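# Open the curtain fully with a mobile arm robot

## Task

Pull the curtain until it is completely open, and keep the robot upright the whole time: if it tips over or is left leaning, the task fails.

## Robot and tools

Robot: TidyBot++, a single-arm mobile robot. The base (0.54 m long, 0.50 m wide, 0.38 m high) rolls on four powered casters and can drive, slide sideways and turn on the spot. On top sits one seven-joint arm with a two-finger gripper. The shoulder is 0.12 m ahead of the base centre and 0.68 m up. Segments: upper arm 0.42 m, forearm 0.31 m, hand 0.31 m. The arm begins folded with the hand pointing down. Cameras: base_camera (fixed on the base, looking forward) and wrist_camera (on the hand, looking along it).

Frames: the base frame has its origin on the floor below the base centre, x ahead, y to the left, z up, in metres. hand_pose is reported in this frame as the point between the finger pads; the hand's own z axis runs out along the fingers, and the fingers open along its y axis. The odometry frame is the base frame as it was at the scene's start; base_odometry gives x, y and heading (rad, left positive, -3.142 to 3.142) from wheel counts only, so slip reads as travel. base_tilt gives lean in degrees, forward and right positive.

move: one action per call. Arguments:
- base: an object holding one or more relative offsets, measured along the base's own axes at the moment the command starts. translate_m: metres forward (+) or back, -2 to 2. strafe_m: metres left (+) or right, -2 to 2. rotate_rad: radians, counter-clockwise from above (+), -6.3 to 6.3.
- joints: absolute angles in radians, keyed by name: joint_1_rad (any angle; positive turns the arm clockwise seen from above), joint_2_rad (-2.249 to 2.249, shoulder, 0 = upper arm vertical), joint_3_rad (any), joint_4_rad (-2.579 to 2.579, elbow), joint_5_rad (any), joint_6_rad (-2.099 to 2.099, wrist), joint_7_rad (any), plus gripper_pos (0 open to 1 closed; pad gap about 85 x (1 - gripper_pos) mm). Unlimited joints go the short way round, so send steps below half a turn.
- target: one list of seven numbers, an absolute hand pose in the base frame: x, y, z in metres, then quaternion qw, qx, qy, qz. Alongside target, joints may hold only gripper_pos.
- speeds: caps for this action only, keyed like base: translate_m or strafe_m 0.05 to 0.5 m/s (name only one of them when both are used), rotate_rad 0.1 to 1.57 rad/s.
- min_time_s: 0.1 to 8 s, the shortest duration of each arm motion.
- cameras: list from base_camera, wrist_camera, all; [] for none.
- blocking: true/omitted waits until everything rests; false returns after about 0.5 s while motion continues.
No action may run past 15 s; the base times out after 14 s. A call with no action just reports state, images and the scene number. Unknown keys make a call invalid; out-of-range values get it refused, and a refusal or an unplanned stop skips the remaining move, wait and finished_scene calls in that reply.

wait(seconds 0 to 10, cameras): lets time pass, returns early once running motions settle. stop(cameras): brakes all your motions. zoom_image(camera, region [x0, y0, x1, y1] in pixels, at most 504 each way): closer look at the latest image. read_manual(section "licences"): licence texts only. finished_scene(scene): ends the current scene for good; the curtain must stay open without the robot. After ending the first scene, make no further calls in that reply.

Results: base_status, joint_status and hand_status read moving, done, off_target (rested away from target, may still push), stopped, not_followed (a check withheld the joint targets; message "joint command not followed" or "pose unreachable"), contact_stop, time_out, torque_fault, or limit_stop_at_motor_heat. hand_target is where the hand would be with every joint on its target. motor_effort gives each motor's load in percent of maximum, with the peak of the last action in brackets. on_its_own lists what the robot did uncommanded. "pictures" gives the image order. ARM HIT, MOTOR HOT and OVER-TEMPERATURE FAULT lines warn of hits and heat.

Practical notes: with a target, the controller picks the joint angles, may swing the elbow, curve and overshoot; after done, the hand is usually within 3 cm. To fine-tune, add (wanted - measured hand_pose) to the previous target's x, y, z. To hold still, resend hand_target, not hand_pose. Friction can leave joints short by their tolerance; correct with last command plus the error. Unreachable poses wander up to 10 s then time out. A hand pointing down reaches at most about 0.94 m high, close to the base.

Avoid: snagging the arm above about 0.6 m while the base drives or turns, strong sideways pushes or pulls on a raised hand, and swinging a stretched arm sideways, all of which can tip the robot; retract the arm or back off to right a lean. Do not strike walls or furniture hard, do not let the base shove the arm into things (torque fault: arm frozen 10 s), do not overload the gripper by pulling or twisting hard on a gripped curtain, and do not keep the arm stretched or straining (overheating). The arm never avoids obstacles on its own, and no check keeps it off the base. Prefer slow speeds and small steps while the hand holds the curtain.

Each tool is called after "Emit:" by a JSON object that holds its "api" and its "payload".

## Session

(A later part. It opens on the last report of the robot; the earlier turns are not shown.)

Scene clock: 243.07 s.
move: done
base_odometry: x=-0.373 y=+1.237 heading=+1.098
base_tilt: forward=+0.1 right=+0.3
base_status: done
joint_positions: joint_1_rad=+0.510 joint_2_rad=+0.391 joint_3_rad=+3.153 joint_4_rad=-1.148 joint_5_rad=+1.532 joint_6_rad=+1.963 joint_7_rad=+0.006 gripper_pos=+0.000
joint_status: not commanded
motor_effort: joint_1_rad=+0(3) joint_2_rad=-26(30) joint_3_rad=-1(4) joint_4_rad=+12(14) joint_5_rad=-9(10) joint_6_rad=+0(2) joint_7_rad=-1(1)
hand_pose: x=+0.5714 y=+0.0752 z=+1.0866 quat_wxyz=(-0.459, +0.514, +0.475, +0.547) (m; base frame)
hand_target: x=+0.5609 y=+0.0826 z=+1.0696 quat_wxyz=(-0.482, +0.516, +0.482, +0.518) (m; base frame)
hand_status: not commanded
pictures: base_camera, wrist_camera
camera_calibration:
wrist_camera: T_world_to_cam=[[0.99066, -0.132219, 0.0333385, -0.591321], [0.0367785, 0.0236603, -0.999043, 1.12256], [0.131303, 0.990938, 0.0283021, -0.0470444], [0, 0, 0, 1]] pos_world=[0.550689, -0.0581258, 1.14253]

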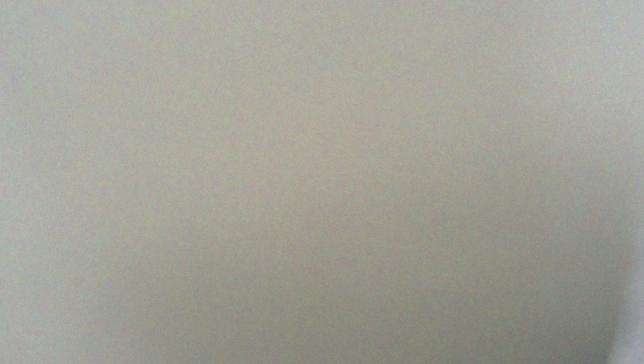

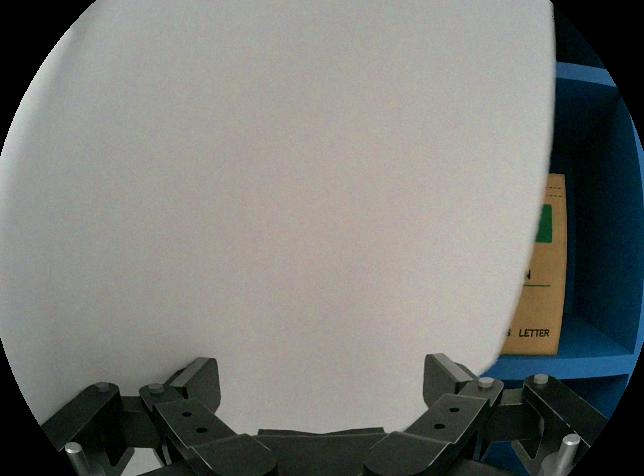

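Now turn the hand forward/up and back off to see the result.

Emit:
{"api": "move", "payload": {"base": {"translate_m": -0.9}, "cameras": ["all"]}}

Emit:
{"api": "move", "payload": {"joints": {"joint_1_rad": 0.0, "joint_2_rad": -0.33, "joint_3_rad": 3.14, "joint_4_rad": -2.45, "joint_5_rad": 0.0, "joint_6_rad": 1.1, "joint_7_rad": 1.57}, "cameras": ["all"]}}

Scene clock: 255.87 s.
move: done
base_odometry: x=-0.782 y=+0.435 heading=+1.098
base_tilt: forward=+0.1 right=+0.3
base_status: done
joint_positions: joint_1_rad=+0.508 joint_2_rad=+0.391 joint_3_rad=+3.152 joint_4_rad=-1.148 joint_5_rad=+1.532 joint_6_rad=+1.963 joint_7_rad=+0.006 gripper_pos=+0.000
joint_status: not commanded
motor_effort: joint_1_rad=+0(2) joint_2_rad=-26(29) joint_3_rad=-2(2) joint_4_rad=+13(14) joint_5_rad=-9(9) joint_6_rad=+0(2) joint_7_rad=-1(1)
hand_pose: x=+0.5712 y=+0.0761 z=+1.0867 quat_wxyz=(-0.459, +0.513, +0.476, +0.547) (m; base frame)
hand_target: x=+0.5609 y=+0.0826 z=+1.0696 quat_wxyz=(-0.482, +0.516, +0.482, +0.518) (m; base frame)
hand_status: not commanded
pictures: base_camera, wrist_camera
camera_calibration:
wrist_camera: T_world_to_cam=[[0.990959, -0.129931, 0.0334273, -0.591451], [0.0368504, 0.0240312, -0.999032, 1.12261], [0.129002, 0.991232, 0.0286019, -0.0469061], [0, 0, 0, 1]] pos_world=[0.550786, -0.0573306, 1.14263]

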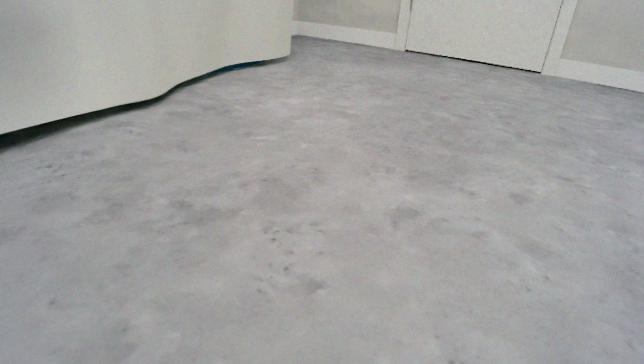

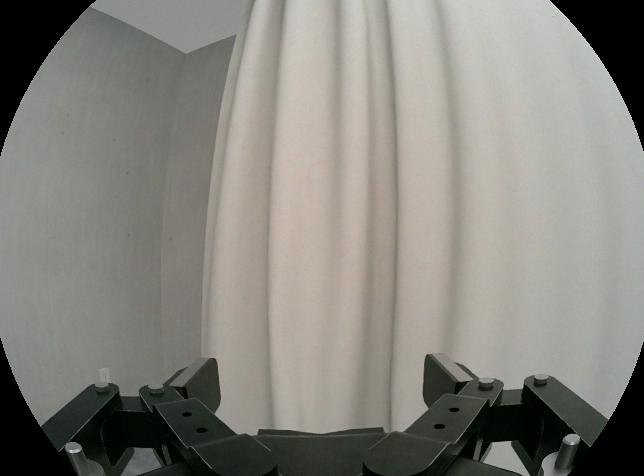

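Scene clock: 258.80 s.
move: done
base_odometry: x=-0.782 y=+0.435 heading=+1.098
base_tilt: forward=+0.0 right=+0.3
base_status: not commanded
joint_positions: joint_1_rad=+0.019 joint_2_rad=-0.295 joint_3_rad=+3.151 joint_4_rad=-2.412 joint_5_rad=+0.058 joint_6_rad=+1.185 joint_7_rad=+1.528 gripper_pos=+0.000
joint_status: all done
motor_effort: joint_1_rad=+0(1) joint_2_rad=-7(28) joint_3_rad=+0(3) joint_4_rad=+16(17) joint_5_rad=-1(11) joint_6_rad=+7(8) joint_7_rad=-1(2)
hand_pose: x=+0.5155 y=+0.0061 z=+1.1063 quat_wxyz=(-0.010, +0.450, +0.012, +0.893) (m; base frame)
hand_target: x=+0.5160 y=+0.0021 z=+1.0787 quat_wxyz=(-0.001, +0.488, +0.000, +0.873) (m; base frame)
hand_status: not commanded
pictures: base_camera, wrist_camera
camera_calibration:
wrist_camera: T_world_to_cam=[[0.0329955, -0.999452, -0.00278566, -0.0068572], [0.601102, 0.0220711, -0.798868, 0.633571], [0.798491, 0.0246846, 0.6015, -0.943966], [0, 0, 0, 1]] pos_world=[0.373135, 0.00246436, 1.07392]

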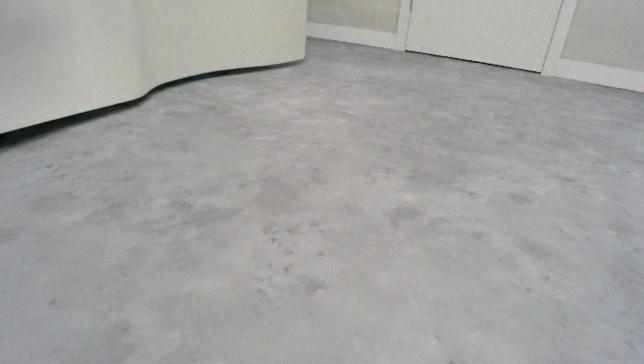

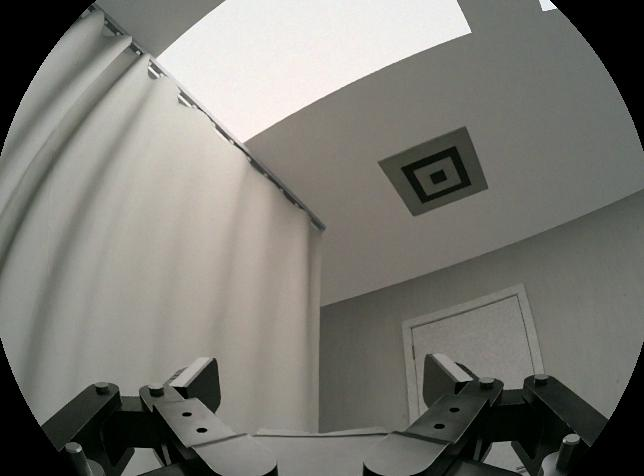

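Emit:
{"api": "move", "payload": {"base": {"rotate_rad": 0.8}, "cameras": ["all"]}}

Emit:
{"api": "zoom_image", "payload": {"camera": "wrist_camera", "region": [60, 50, 360, 250]}}

Emit:
{"api": "zoom_image", "payload": {"camera": "wrist_camera", "region": [330, 50, 630, 250]}}

Scene clock: 275.67 s.
move: done
base_odometry: x=-0.782 y=+0.435 heading=+1.897
base_tilt: forward=+0.1 right=+0.3
base_status: done
joint_positions: joint_1_rad=+0.012 joint_2_rad=-0.295 joint_3_rad=+3.145 joint_4_rad=-2.412 joint_5_rad=+0.051 joint_6_rad=+1.182 joint_7_rad=+1.530 gripper_pos=+0.000
joint_status: not commanded
motor_effort: joint_1_rad=+0(1) joint_2_rad=-7(9) joint_3_rad=+0(2) joint_4_rad=+16(17) joint_5_rad=-1(2) joint_6_rad=+7(8) joint_7_rad=-1(1)
hand_pose: x=+0.5156 y=+0.0095 z=+1.1059 quat_wxyz=(-0.014, +0.451, +0.012, +0.892) (m; base frame)
hand_target: x=+0.5160 y=+0.0021 z=+1.0787 quat_wxyz=(-0.001, +0.488, +0.000, +0.873) (m; base frame)
hand_status: not commanded
pictures: base_camera, wrist_camera
camera_calibration:
wrist_camera: T_world_to_cam=[[0.0402939, -0.999167, -0.00644322, -0.0031791], [0.599369, 0.0293295, -0.799936, 0.635144], [0.799458, 0.0283707, 0.600051, -0.94287], [0, 0, 0, 1]] pos_world=[0.373228, 0.00494496, 1.07382]

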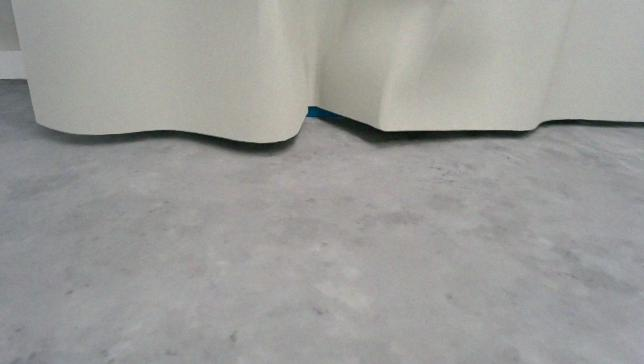

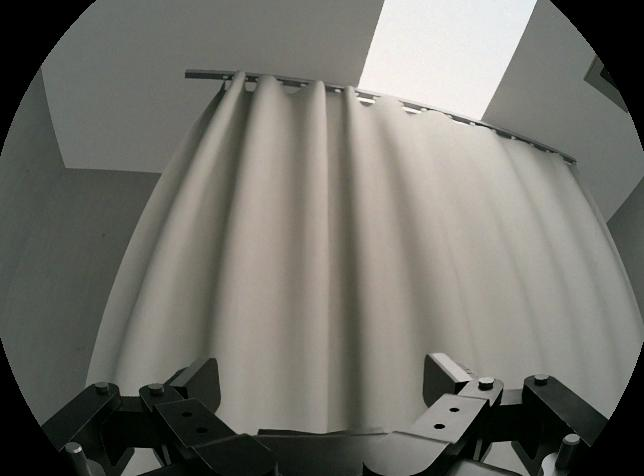

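Scaled by 1.680.

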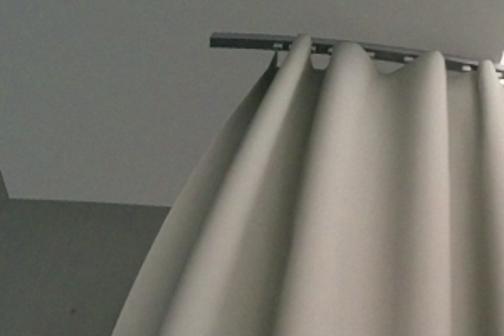

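Scaled by 1.680.

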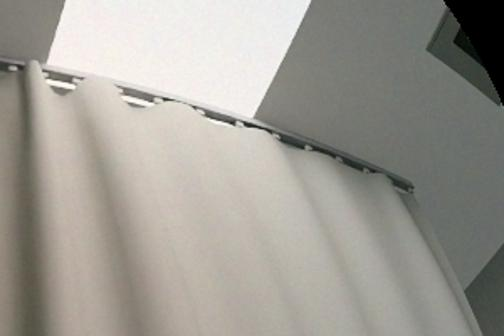

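Emit:
{"api": "move", "payload": {"base": {"rotate_rad": 0.233}, "joints": {"joint_1_rad": -0.5, "joint_2_rad": 0.4, "joint_3_rad": 3.14, "joint_4_rad": -1.17, "joint_5_rad": -1.57, "joint_6_rad": 2.0, "joint_7_rad": 3.14}, "cameras": ["all"]}}

Emit:
{"api": "move", "payload": {"base": {"strafe_m": 0.6, "translate_m": 0.3}, "cameras": ["all"]}}

Scene clock: 294.83 s.
move: done
base_odometry: x=-0.782 y=+0.435 heading=+2.129
base_tilt: forward=+0.0 right=+0.3
base_status: done
joint_positions: joint_1_rad=-0.484 joint_2_rad=+0.361 joint_3_rad=+3.142 joint_4_rad=-1.198 joint_5_rad=-1.511 joint_6_rad=+1.922 joint_7_rad=+3.098 gripper_pos=+0.000
joint_status: all done
motor_effort: joint_1_rad=+0(2) joint_2_rad=-25(26) joint_3_rad=+2(3) joint_4_rad=+12(18) joint_5_rad=+8(9) joint_6_rad=-1(9) joint_7_rad=-1(2)
hand_pose: x=+0.5692 y=-0.0922 z=+1.0956 quat_wxyz=(+0.457, +0.500, -0.473, +0.563) (m; base frame)
hand_target: x=+0.5604 y=-0.0799 z=+1.0699 quat_wxyz=(+0.481, +0.517, -0.482, +0.518) (m; base frame)
hand_status: not commanded
pictures: base_camera, wrist_camera
camera_calibration:
wrist_camera: T_world_to_cam=[[-0.987456, -0.129282, -0.0906447, 0.650452], [0.0975111, -0.0477976, -0.994086, 1.0891], [0.124184, -0.990455, 0.0598044, -0.0942011], [0, 0, 0, 1]] pos_world=[0.547792, 0.0428459, 1.14725]

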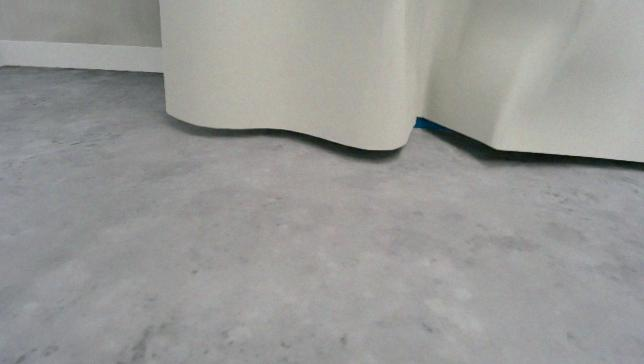

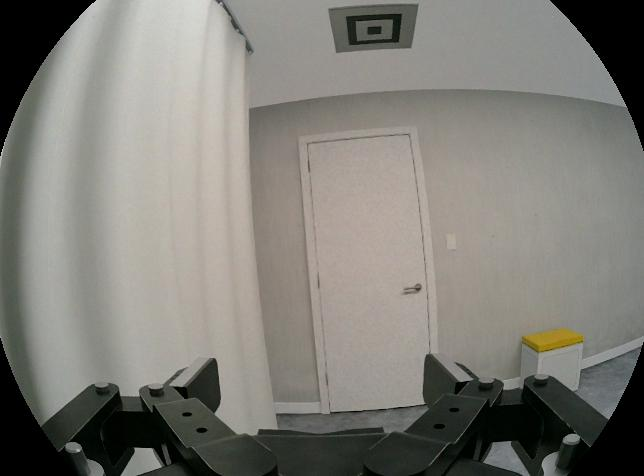

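Scene clock: 297.47 s.
move: done
base_odometry: x=-1.450 y=+0.371 heading=+2.130
base_tilt: forward=+0.1 right=+0.3
base_status: done
joint_positions: joint_1_rad=-0.491 joint_2_rad=+0.368 joint_3_rad=+3.142 joint_4_rad=-1.196 joint_5_rad=-1.515 joint_6_rad=+1.926 joint_7_rad=+3.100 gripper_pos=+0.000
joint_status: not commanded
motor_effort: joint_1_rad=+0(2) joint_2_rad=-24(27) joint_3_rad=+1(2) joint_4_rad=+13(14) joint_5_rad=+8(9) joint_6_rad=+0(1) joint_7_rad=-1(1)
hand_pose: x=+0.5709 y=-0.0881 z=+1.0926 quat_wxyz=(+0.458, +0.503, -0.471, +0.562) (m; base frame)
hand_target: x=+0.5604 y=-0.0799 z=+1.0699 quat_wxyz=(+0.481, +0.517, -0.482, +0.518) (m; base frame)
hand_status: not commanded
pictures: base_camera, wrist_camera
camera_calibration:
wrist_camera: T_world_to_cam=[[-0.98774, -0.131912, -0.0834862, 0.644503], [0.0903683, -0.0470666, -0.994796, 1.09103], [0.127296, -0.990143, 0.0584101, -0.0904115], [0, 0, 0, 1]] pos_world=[0.549516, 0.0468485, 1.14444]

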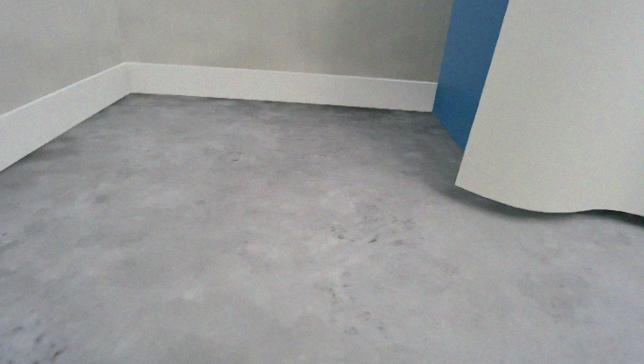

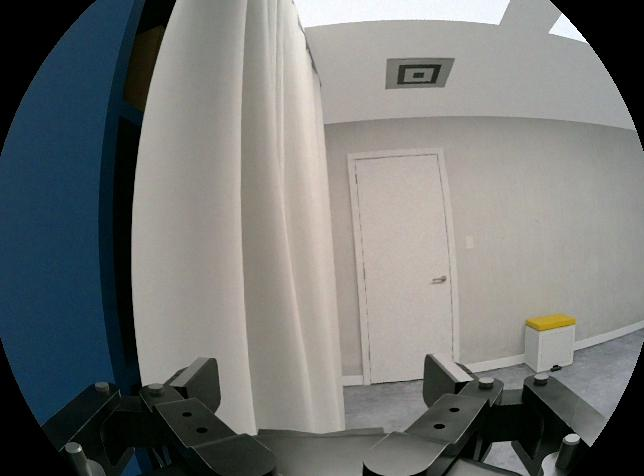

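Emit:
{"api": "move", "payload": {"base": {"translate_m": 0.21}}}

Emit:
{"api": "move", "payload": {"base": {"strafe_m": -0.12}, "cameras": ["all"]}}

Scene clock: 314.30 s.
move: done
base_odometry: x=-1.562 y=+0.550 heading=+2.130
base_tilt: forward=+0.1 right=+0.3
base_status: done
joint_positions: joint_1_rad=-0.491 joint_2_rad=+0.378 joint_3_rad=+3.142 joint_4_rad=-1.195 joint_5_rad=-1.516 joint_6_rad=+1.930 joint_7_rad=+3.100 gripper_pos=+0.000
joint_status: not commanded
motor_effort: joint_1_rad=+0(2) joint_2_rad=-25(29) joint_3_rad=+1(2) joint_4_rad=+13(14) joint_5_rad=+9(9) joint_6_rad=+0(2) joint_7_rad=-1(1)
hand_pose: x=+0.5735 y=-0.0861 z=+1.0886 quat_wxyz=(+0.462, +0.504, -0.469, +0.559) (m; base frame)
hand_target: x=+0.5604 y=-0.0799 z=+1.0699 quat_wxyz=(+0.481, +0.517, -0.482, +0.518) (m; base frame)
hand_status: not commanded
pictures: none

Scene clock: 315.57 s.
move: done
base_odometry: x=-1.460 y=+0.613 heading=+2.130
base_tilt: forward=+0.1 right=+0.3
base_status: done
joint_positions: joint_1_rad=-0.491 joint_2_rad=+0.378 joint_3_rad=+3.143 joint_4_rad=-1.195 joint_5_rad=-1.516 joint_6_rad=+1.930 joint_7_rad=+3.100 gripper_pos=+0.000
joint_status: not commanded
motor_effort: joint_1_rad=+0(3) joint_2_rad=-25(27) joint_3_rad=+1(3) joint_4_rad=+13(13) joint_5_rad=+9(9) joint_6_rad=+1(2) joint_7_rad=-1(1)
hand_pose: x=+0.5734 y=-0.0861 z=+1.0886 quat_wxyz=(+0.462, +0.504, -0.469, +0.559) (m; base frame)
hand_target: x=+0.5604 y=-0.0799 z=+1.0699 quat_wxyz=(+0.481, +0.517, -0.482, +0.518) (m; base frame)
hand_status: not commanded
pictures: base_camera, wrist_camera
camera_calibration:
wrist_camera: T_world_to_cam=[[-0.98894, -0.128176, -0.0746288, 0.638305], [0.0816116, -0.0501119, -0.995404, 1.09231], [0.123847, -0.990485, 0.0600182, -0.0883429], [0, 0, 0, 1]] pos_world=[0.553041, 0.0490509, 1.14023]

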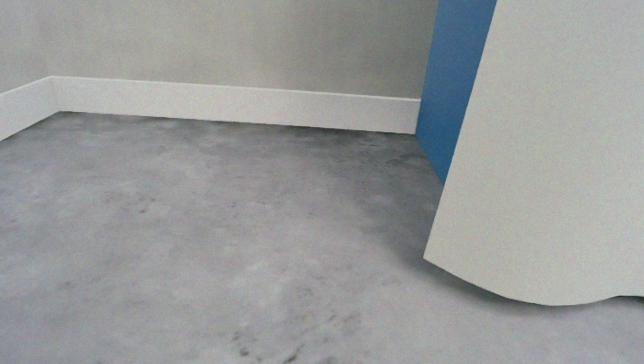

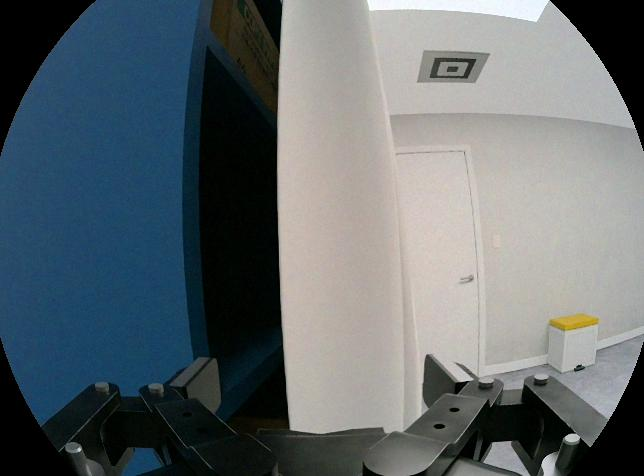

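Emit:
{"api": "move", "payload": {"base": {"strafe_m": -0.12}}}

Emit:
{"api": "move", "payload": {"joints": {"gripper_pos": 1.0}, "cameras": ["all"]}}

Emit:
{"api": "move", "payload": {"base": {"strafe_m": -0.5}, "speeds": {"strafe_m": 0.2}, "cameras": ["all"]}}

Scene clock: 329.93 s.
move: done
base_odometry: x=-1.358 y=+0.677 heading=+2.131
base_tilt: forward=+0.1 right=+0.3
base_status: done
joint_positions: joint_1_rad=-0.493 joint_2_rad=+0.378 joint_3_rad=+3.143 joint_4_rad=-1.195 joint_5_rad=-1.517 joint_6_rad=+1.930 joint_7_rad=+3.100 gripper_pos=+0.000
joint_status: not commanded
motor_effort: joint_1_rad=+0(3) joint_2_rad=-26(29) joint_3_rad=+2(3) joint_4_rad=+13(14) joint_5_rad=+8(9) joint_6_rad=+1(1) joint_7_rad=-1(1)
hand_pose: x=+0.5735 y=-0.0854 z=+1.0886 quat_wxyz=(+0.462, +0.504, -0.469, +0.559) (m; base frame)
hand_target: x=+0.5604 y=-0.0799 z=+1.0699 quat_wxyz=(+0.481, +0.517, -0.482, +0.518) (m; base frame)
hand_status: not commanded
pictures: none

Scene clock: 331.03 s.
move: done
base_odometry: x=-1.358 y=+0.677 heading=+2.131
base_tilt: forward=+0.1 right=+0.3
base_status: not commanded
joint_positions: joint_1_rad=-0.493 joint_2_rad=+0.378 joint_3_rad=+3.143 joint_4_rad=-1.195 joint_5_rad=-1.517 joint_6_rad=+1.930 joint_7_rad=+3.100 gripper_pos=+0.993
joint_status: all done
motor_effort: joint_1_rad=+0(1) joint_2_rad=-25(26) joint_3_rad=+1(2) joint_4_rad=+13(13) joint_5_rad=+8(9) joint_6_rad=+0(1) joint_7_rad=-1(1)
hand_pose: x=+0.5735 y=-0.0854 z=+1.0886 quat_wxyz=(+0.462, +0.504, -0.469, +0.559) (m; base frame)
hand_target: x=+0.5604 y=-0.0799 z=+1.0699 quat_wxyz=(+0.481, +0.517, -0.482, +0.518) (m; base frame)
hand_status: not commanded
pictures: base_camera, wrist_camera
camera_calibration:
wrist_camera: T_world_to_cam=[[-0.988779, -0.129547, -0.0743835, 0.637985], [0.081425, -0.0499271, -0.995428, 1.09247], [0.125241, -0.990316, 0.0599153, -0.0883964], [0, 0, 0, 1]] pos_world=[0.552942, 0.0496528, 1.14023]

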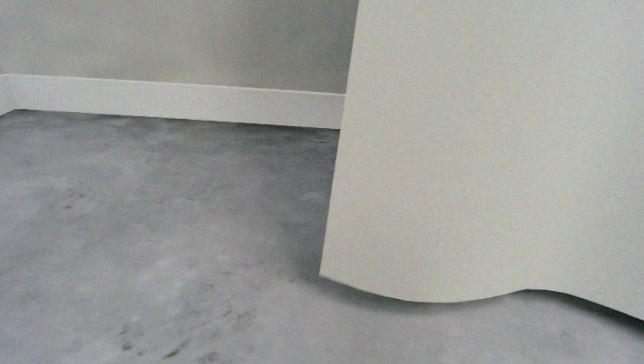

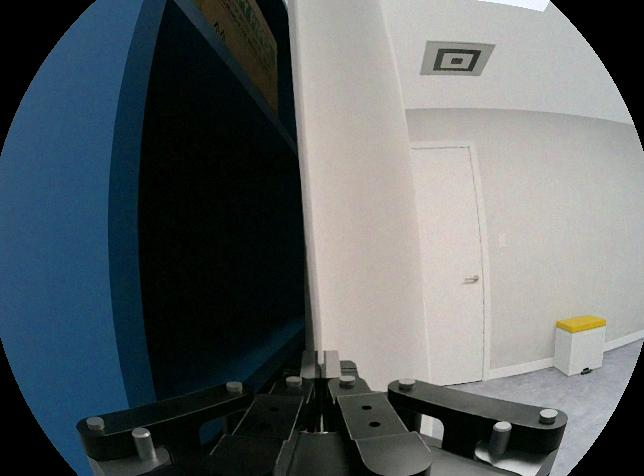

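Scene clock: 334.23 s.
move: done
base_odometry: x=-0.935 y=+0.943 heading=+2.131
base_tilt: forward=+0.1 right=+0.3
base_status: done
joint_positions: joint_1_rad=-0.499 joint_2_rad=+0.378 joint_3_rad=+3.143 joint_4_rad=-1.181 joint_5_rad=-1.521 joint_6_rad=+1.930 joint_7_rad=+3.100 gripper_pos=+0.993
joint_status: not commanded
motor_effort: joint_1_rad=+2(3) joint_2_rad=-21(28) joint_3_rad=+1(3) joint_4_rad=+11(13) joint_5_rad=+1(10) joint_6_rad=+0(2) joint_7_rad=-1(1)
hand_pose: x=+0.5740 y=-0.0825 z=+1.0900 quat_wxyz=(+0.455, +0.506, -0.472, +0.561) (m; base frame)
hand_target: x=+0.5604 y=-0.0799 z=+1.0699 quat_wxyz=(+0.481, +0.517, -0.482, +0.518) (m; base frame)
hand_status: not commanded
pictures: base_camera, wrist_camera
camera_calibration:
wrist_camera: T_world_to_cam=[[-0.987143, -0.135373, -0.08499, 0.649065], [0.0910217, -0.0389967, -0.995085, 1.089], [0.131393, -0.990027, 0.0508171, -0.0792933], [0, 0, 0, 1]] pos_world=[0.552016, 0.0518305, 1.14284]

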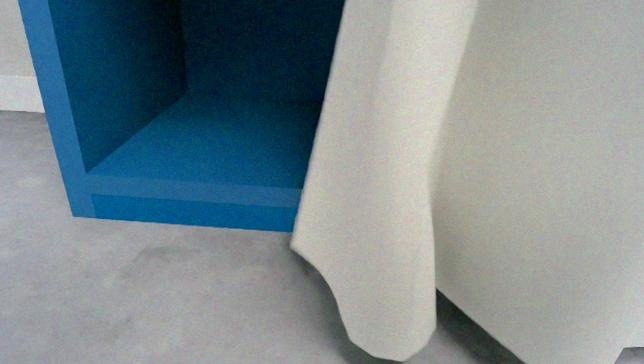

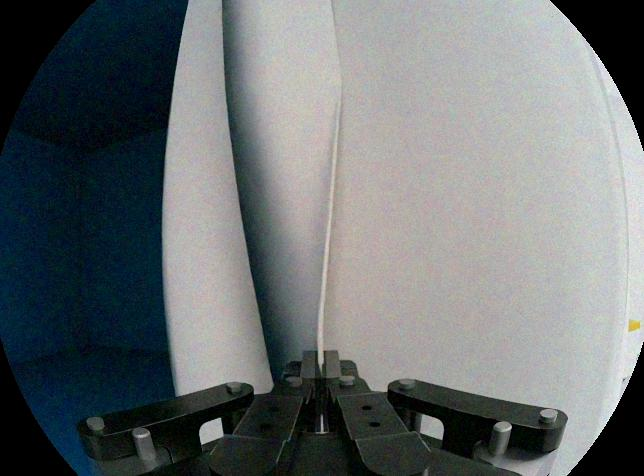

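Emit:
{"api": "move", "payload": {"base": {"strafe_m": -0.7}, "speeds": {"strafe_m": 0.25}, "cameras": ["all"]}}

Scene clock: 346.47 s.
move: done
base_odometry: x=-0.342 y=+1.315 heading=+2.131
base_tilt: forward=+0.1 right=+0.3
base_status: done
joint_positions: joint_1_rad=-0.511 joint_2_rad=+0.378 joint_3_rad=+3.143 joint_4_rad=-1.163 joint_5_rad=-1.509 joint_6_rad=+1.930 joint_7_rad=+3.100 gripper_pos=+0.993
joint_status: not commanded
motor_effort: joint_1_rad=+4(5) joint_2_rad=-18(24) joint_3_rad=+1(3) joint_4_rad=+8(11) joint_5_rad=-7(10) joint_6_rad=+0(2) joint_7_rad=-1(1)
hand_pose: x=+0.5743 y=-0.0774 z=+1.0974 quat_wxyz=(+0.447, +0.502, -0.474, +0.569) (m; base frame)
hand_target: x=+0.5604 y=-0.0799 z=+1.0699 quat_wxyz=(+0.481, +0.517, -0.482, +0.518) (m; base frame)
hand_status: not commanded
pictures: base_camera, wrist_camera
camera_calibration:
wrist_camera: T_world_to_cam=[[-0.983446, -0.1465, -0.106635, 0.67144], [0.113517, -0.0394171, -0.992754, 1.08099], [0.141235, -0.988425, 0.0553948, -0.0852098], [0, 0, 0, 1]] pos_world=[0.549649, 0.056752, 1.14947]

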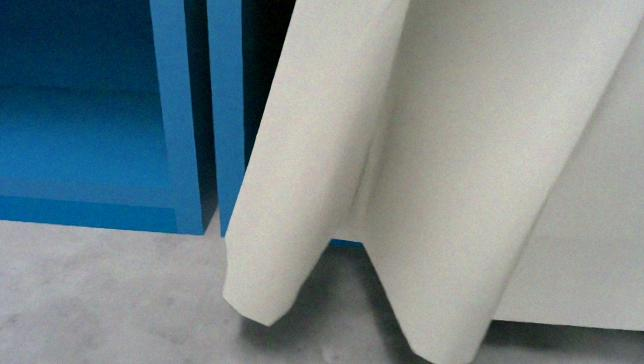

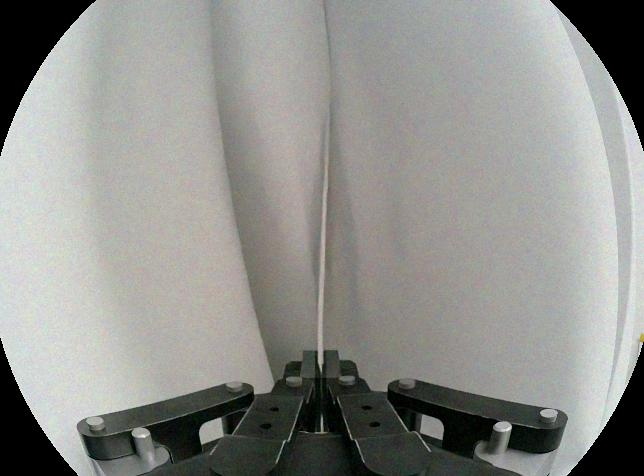

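Emit:
{"api": "move", "payload": {"base": {"strafe_m": -0.4}, "speeds": {"strafe_m": 0.2}, "cameras": ["all"]}}

Scene clock: 361.30 s.
move: done
base_odometry: x=-0.003 y=+1.528 heading=+2.131
base_tilt: forward=+0.0 right=+0.3
base_status: done
joint_positions: joint_1_rad=-0.523 joint_2_rad=+0.378 joint_3_rad=+3.143 joint_4_rad=-1.159 joint_5_rad=-1.499 joint_6_rad=+1.930 joint_7_rad=+3.100 gripper_pos=+0.993
joint_status: not commanded
motor_effort: joint_1_rad=+5(7) joint_2_rad=-16(20) joint_3_rad=+1(3) joint_4_rad=+8(9) joint_5_rad=-9(11) joint_6_rad=+0(2) joint_7_rad=-1(1)
hand_pose: x=+0.5748 y=-0.0720 z=+1.1011 quat_wxyz=(+0.444, +0.500, -0.471, +0.575) (m; base frame)
hand_target: x=+0.5604 y=-0.0799 z=+1.0699 quat_wxyz=(+0.481, +0.517, -0.482, +0.518) (m; base frame)
hand_status: not commanded
pictures: base_camera, wrist_camera
camera_calibration:
wrist_camera: T_world_to_cam=[[-0.980808, -0.158563, -0.113463, 0.678302], [0.121992, -0.0451023, -0.991506, 1.07823], [0.152099, -0.986318, 0.06358, -0.0951959], [0, 0, 0, 1]] pos_world=[0.548228, 0.0622911, 1.15209]

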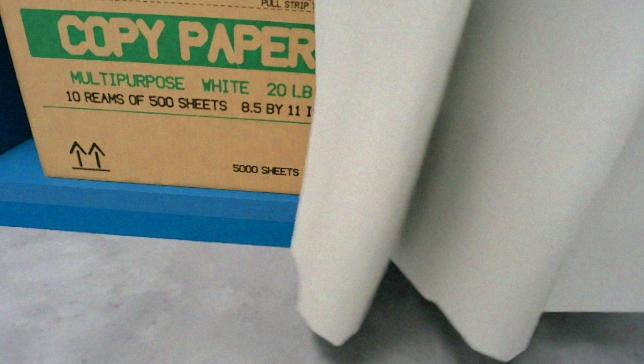

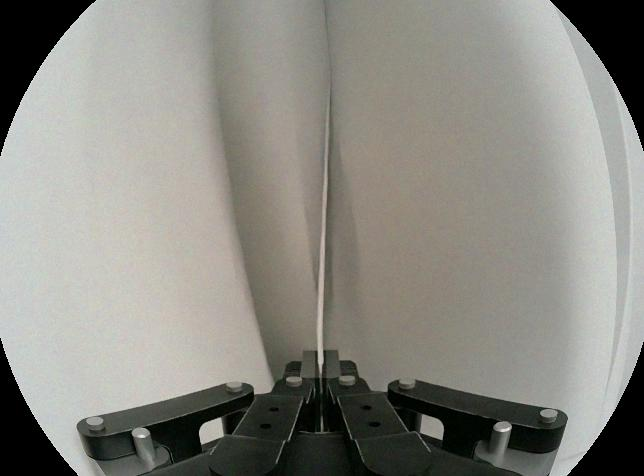

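Emit:
{"api": "move", "payload": {"base": {"strafe_m": -0.3}, "speeds": {"strafe_m": 0.15}, "cameras": ["all"]}}

Scene clock: 369.00 s.
move: done
base_odometry: x=+0.251 y=+1.687 heading=+2.132
base_tilt: forward=+0.1 right=+0.3
base_status: done
joint_positions: joint_1_rad=-0.529 joint_2_rad=+0.376 joint_3_rad=+3.143 joint_4_rad=-1.156 joint_5_rad=-1.489 joint_6_rad=+1.930 joint_7_rad=+3.101 gripper_pos=+0.993
joint_status: not commanded
motor_effort: joint_1_rad=+6(8) joint_2_rad=-17(20) joint_3_rad=+1(3) joint_4_rad=+7(8) joint_5_rad=-12(13) joint_6_rad=+0(2) joint_7_rad=-1(1)
hand_pose: x=+0.5744 y=-0.0691 z=+1.1053 quat_wxyz=(+0.441, +0.498, -0.469, +0.581) (m; base frame)
hand_target: x=+0.5604 y=-0.0799 z=+1.0699 quat_wxyz=(+0.481, +0.517, -0.482, +0.518) (m; base frame)
hand_status: not commanded
pictures: base_camera, wrist_camera
camera_calibration:
wrist_camera: T_world_to_cam=[[-0.97872, -0.165727, -0.120999, 0.685464], [0.130994, -0.0507302, -0.990084, 1.07537], [0.157946, -0.984866, 0.07136, -0.104413], [0, 0, 0, 1]] pos_world=[0.546502, 0.0653211, 1.1551]

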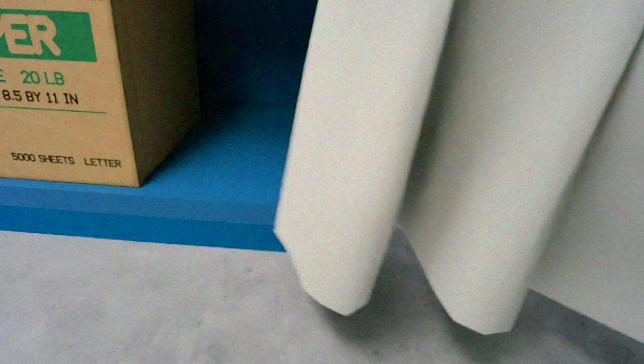

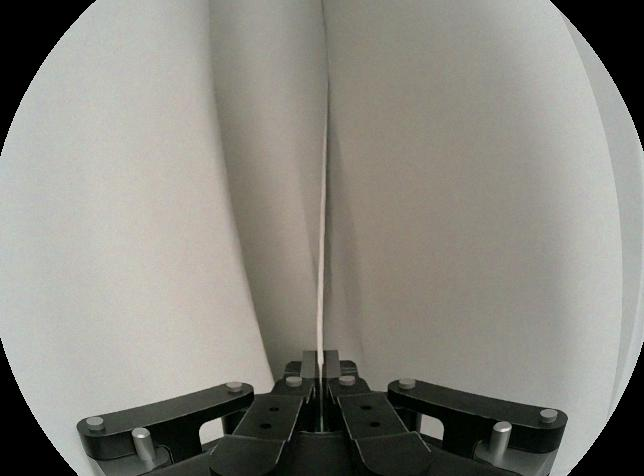

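Emit:
{"api": "move", "payload": {"base": {"strafe_m": -0.25}, "speeds": {"strafe_m": 0.12}, "cameras": ["all"]}}

Scene clock: 381.73 s.
move: done
base_odometry: x=+0.463 y=+1.820 heading=+2.132
base_tilt: forward=+0.0 right=+0.3
base_status: done
joint_positions: joint_1_rad=-0.552 joint_2_rad=+0.368 joint_3_rad=+3.140 joint_4_rad=-1.140 joint_5_rad=-1.415 joint_6_rad=+1.930 joint_7_rad=+3.103 gripper_pos=+0.993
joint_status: not commanded
motor_effort: joint_1_rad=+12(13) joint_2_rad=-16(20) joint_3_rad=+4(4) joint_4_rad=+5(8) joint_5_rad=-22(25) joint_6_rad=+4(5) joint_7_rad=-1(2)
hand_pose: x=+0.5702 y=-0.0587 z=+1.1327 quat_wxyz=(+0.434, +0.475, -0.461, +0.611) (m; base frame)
hand_target: x=+0.5604 y=-0.0799 z=+1.0699 quat_wxyz=(+0.481, +0.517, -0.482, +0.518) (m; base frame)
hand_status: not commanded
pictures: base_camera, wrist_camera
camera_calibration:
wrist_camera: T_world_to_cam=[[-0.966725, -0.19352, -0.167309, 0.730338], [0.188504, -0.0967417, -0.977296, 1.05362], [0.172941, -0.976315, 0.130002, -0.169978], [0, 0, 0, 1]] pos_world=[0.536821, 0.0773117, 1.17399]

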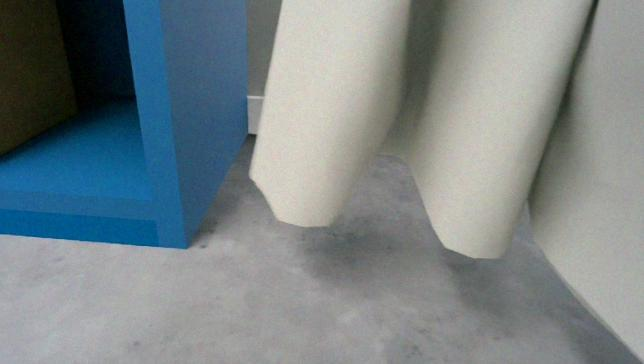

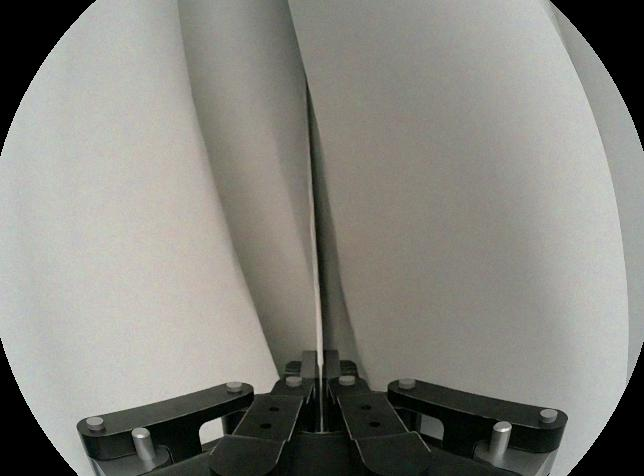

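Emit:
{"api": "move", "payload": {"base": {"strafe_m": -0.12}, "speeds": {"strafe_m": 0.1}, "cameras": ["all"]}}

Scene clock: 391.77 s.
move: done
base_odometry: x=+0.564 y=+1.884 heading=+2.132
base_tilt: forward=+0.0 right=+0.3
base_status: done
joint_positions: joint_1_rad=-0.587 joint_2_rad=+0.364 joint_3_rad=+3.127 joint_4_rad=-1.130 joint_5_rad=-1.349 joint_6_rad=+1.930 joint_7_rad=+3.105 gripper_pos=+0.993
joint_status: not commanded
motor_effort: joint_1_rad=+19(20) joint_2_rad=-14(18) joint_3_rad=+6(7) joint_4_rad=+3(5) joint_5_rad=-34(36) joint_6_rad=+9(10) joint_7_rad=-2(2)
hand_pose: x=+0.5683 y=-0.0382 z=+1.1536 quat_wxyz=(+0.421, +0.462, -0.447, +0.640) (m; base frame)
hand_target: x=+0.5604 y=-0.0799 z=+1.0699 quat_wxyz=(+0.481, +0.517, -0.482, +0.518) (m; base frame)
hand_status: not commanded
pictures: base_camera, wrist_camera
camera_calibration:
wrist_camera: T_world_to_cam=[[-0.949575, -0.242731, -0.198466, 0.760407], [0.234538, -0.129811, -0.963401, 1.03295], [0.208084, -0.961369, 0.180195, -0.229628], [0, 0, 0, 1]] pos_world=[0.52758, 0.0979052, 1.18744]

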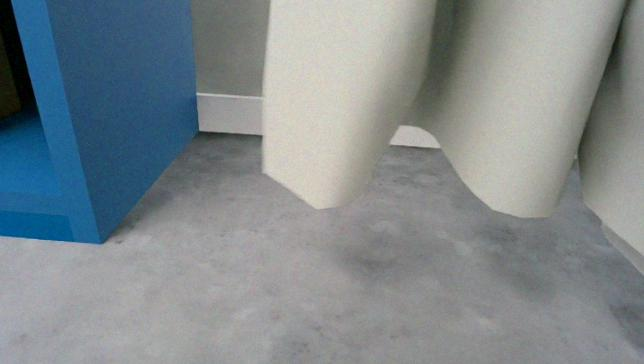

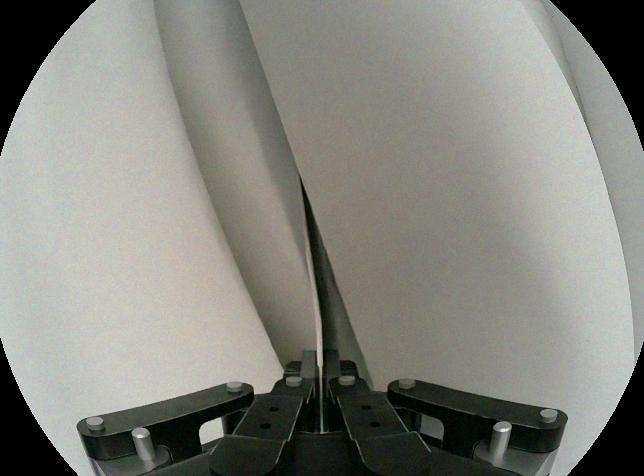

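Emit:
{"api": "move", "payload": {"base": {"strafe_m": 0.25}, "speeds": {"strafe_m": 0.2}}}

Emit:
{"api": "move", "payload": {"joints": {"gripper_pos": 0.0}}}

Emit:
{"api": "move", "payload": {"base": {"strafe_m": 0.2}}}

Emit:
{"api": "move", "payload": {"base": {"translate_m": -0.9}, "joints": {"joint_1_rad": 0.0, "joint_2_rad": -0.33, "joint_3_rad": 3.14, "joint_4_rad": -2.45, "joint_5_rad": 0.0, "joint_6_rad": 1.1, "joint_7_rad": 1.57}, "cameras": ["all"]}}

Scene clock: 404.37 s.
move: done
base_odometry: x=+0.352 y=+1.751 heading=+2.132
base_tilt: forward=+0.1 right=+0.3
base_status: done
joint_positions: joint_1_rad=-0.536 joint_2_rad=+0.363 joint_3_rad=+3.127 joint_4_rad=-1.130 joint_5_rad=-1.461 joint_6_rad=+1.930 joint_7_rad=+3.106 gripper_pos=+0.993
joint_status: not commanded
motor_effort: joint_1_rad=+4(19) joint_2_rad=-21(24) joint_3_rad=+2(6) joint_4_rad=+11(11) joint_5_rad=-1(34) joint_6_rad=+0(9) joint_7_rad=-1(2)
hand_pose: x=+0.5704 y=-0.0644 z=+1.1218 quat_wxyz=(+0.426, +0.491, -0.473, +0.595) (m; base frame)
hand_target: x=+0.5604 y=-0.0799 z=+1.0699 quat_wxyz=(+0.481, +0.517, -0.482, +0.518) (m; base frame)
hand_status: not commanded
pictures: none

Scene clock: 405.47 s.
move: done
base_odometry: x=+0.352 y=+1.751 heading=+2.132
base_tilt: forward=+0.0 right=+0.3
base_status: not commanded
joint_positions: joint_1_rad=-0.523 joint_2_rad=+0.372 joint_3_rad=+3.127 joint_4_rad=-1.140 joint_5_rad=-1.531 joint_6_rad=+1.932 joint_7_rad=+3.106 gripper_pos=+0.000
joint_status: all done
motor_effort: joint_1_rad=+2(4) joint_2_rad=-26(27) joint_3_rad=+2(3) joint_4_rad=+13(13) joint_5_rad=+8(9) joint_6_rad=+0(1) joint_7_rad=-1(1)
hand_pose: x=+0.5744 y=-0.0692 z=+1.0960 quat_wxyz=(+0.429, +0.514, -0.479, +0.567) (m; base frame)
hand_target: x=+0.5604 y=-0.0799 z=+1.0699 quat_wxyz=(+0.481, +0.517, -0.482, +0.518) (m; base frame)
hand_status: not commanded
pictures: none

Scene clock: 407.00 s.
move: done
base_odometry: x=+0.183 y=+1.644 heading=+2.132
base_tilt: forward=+0.1 right=+0.3
base_status: done
joint_positions: joint_1_rad=-0.511 joint_2_rad=+0.374 joint_3_rad=+3.130 joint_4_rad=-1.140 joint_5_rad=-1.531 joint_6_rad=+1.933 joint_7_rad=+3.106 gripper_pos=+0.000
joint_status: not commanded
motor_effort: joint_1_rad=+1(4) joint_2_rad=-25(27) joint_3_rad=+1(4) joint_4_rad=+13(14) joint_5_rad=+8(9) joint_6_rad=+1(1) joint_7_rad=-1(1)
hand_pose: x=+0.5739 y=-0.0747 z=+1.0955 quat_wxyz=(+0.434, +0.511, -0.482, +0.564) (m; base frame)
hand_target: x=+0.5604 y=-0.0799 z=+1.0699 quat_wxyz=(+0.481, +0.517, -0.482, +0.518) (m; base frame)
hand_status: not commanded
pictures: none

Scene clock: 410.00 s.
move: done
base_odometry: x=+0.661 y=+0.882 heading=+2.132
base_tilt: forward=+0.1 right=+0.3
base_status: done
joint_positions: joint_1_rad=-0.019 joint_2_rad=-0.309 joint_3_rad=+3.131 joint_4_rad=-2.413 joint_5_rad=-0.058 joint_6_rad=+1.184 joint_7_rad=+1.612 gripper_pos=+0.000
joint_status: all done
motor_effort: joint_1_rad=+0(2) joint_2_rad=-6(31) joint_3_rad=+1(3) joint_4_rad=+16(18) joint_5_rad=+0(10) joint_6_rad=+7(8) joint_7_rad=-1(2)
hand_pose: x=+0.5094 y=-0.0028 z=+1.1108 quat_wxyz=(+0.008, +0.445, -0.012, +0.896) (m; base frame)
hand_target: x=+0.5160 y=+0.0022 z=+1.0787 quat_wxyz=(-0.001, +0.488, +0.000, +0.873) (m; base frame)
hand_status: not commanded
pictures: base_camera, wrist_camera
camera_calibration:
wrist_camera: T_world_to_cam=[[-0.0204062, -0.999343, -0.0299414, 0.0418885], [0.611242, 0.0112287, -0.791364, 0.627509], [0.79118, -0.0344502, 0.610612, -0.948073], [0, 0, 0, 1]] pos_world=[0.367391, 0.00215356, 1.07675]

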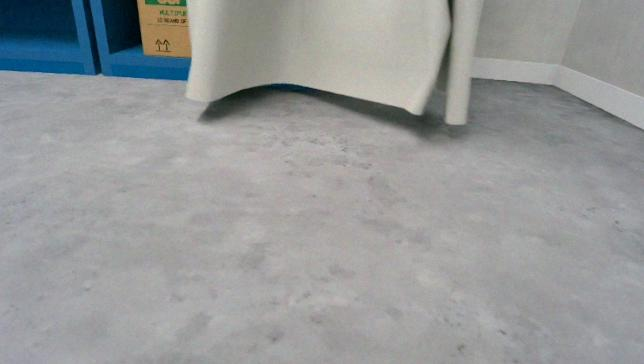

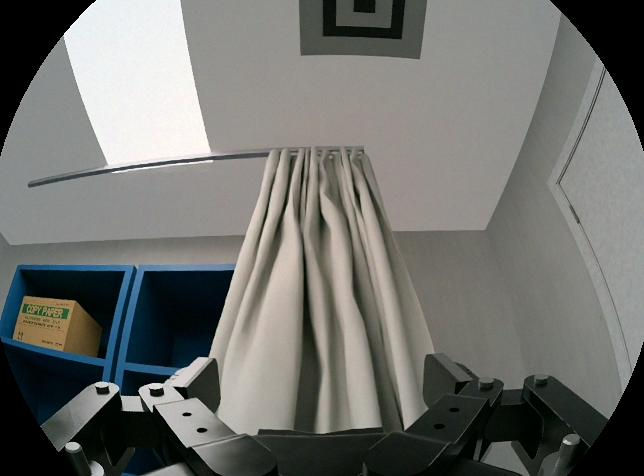

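Emit:
{"api": "finished_scene", "payload": {"scene": 1}}

The scene is finished: the task was done.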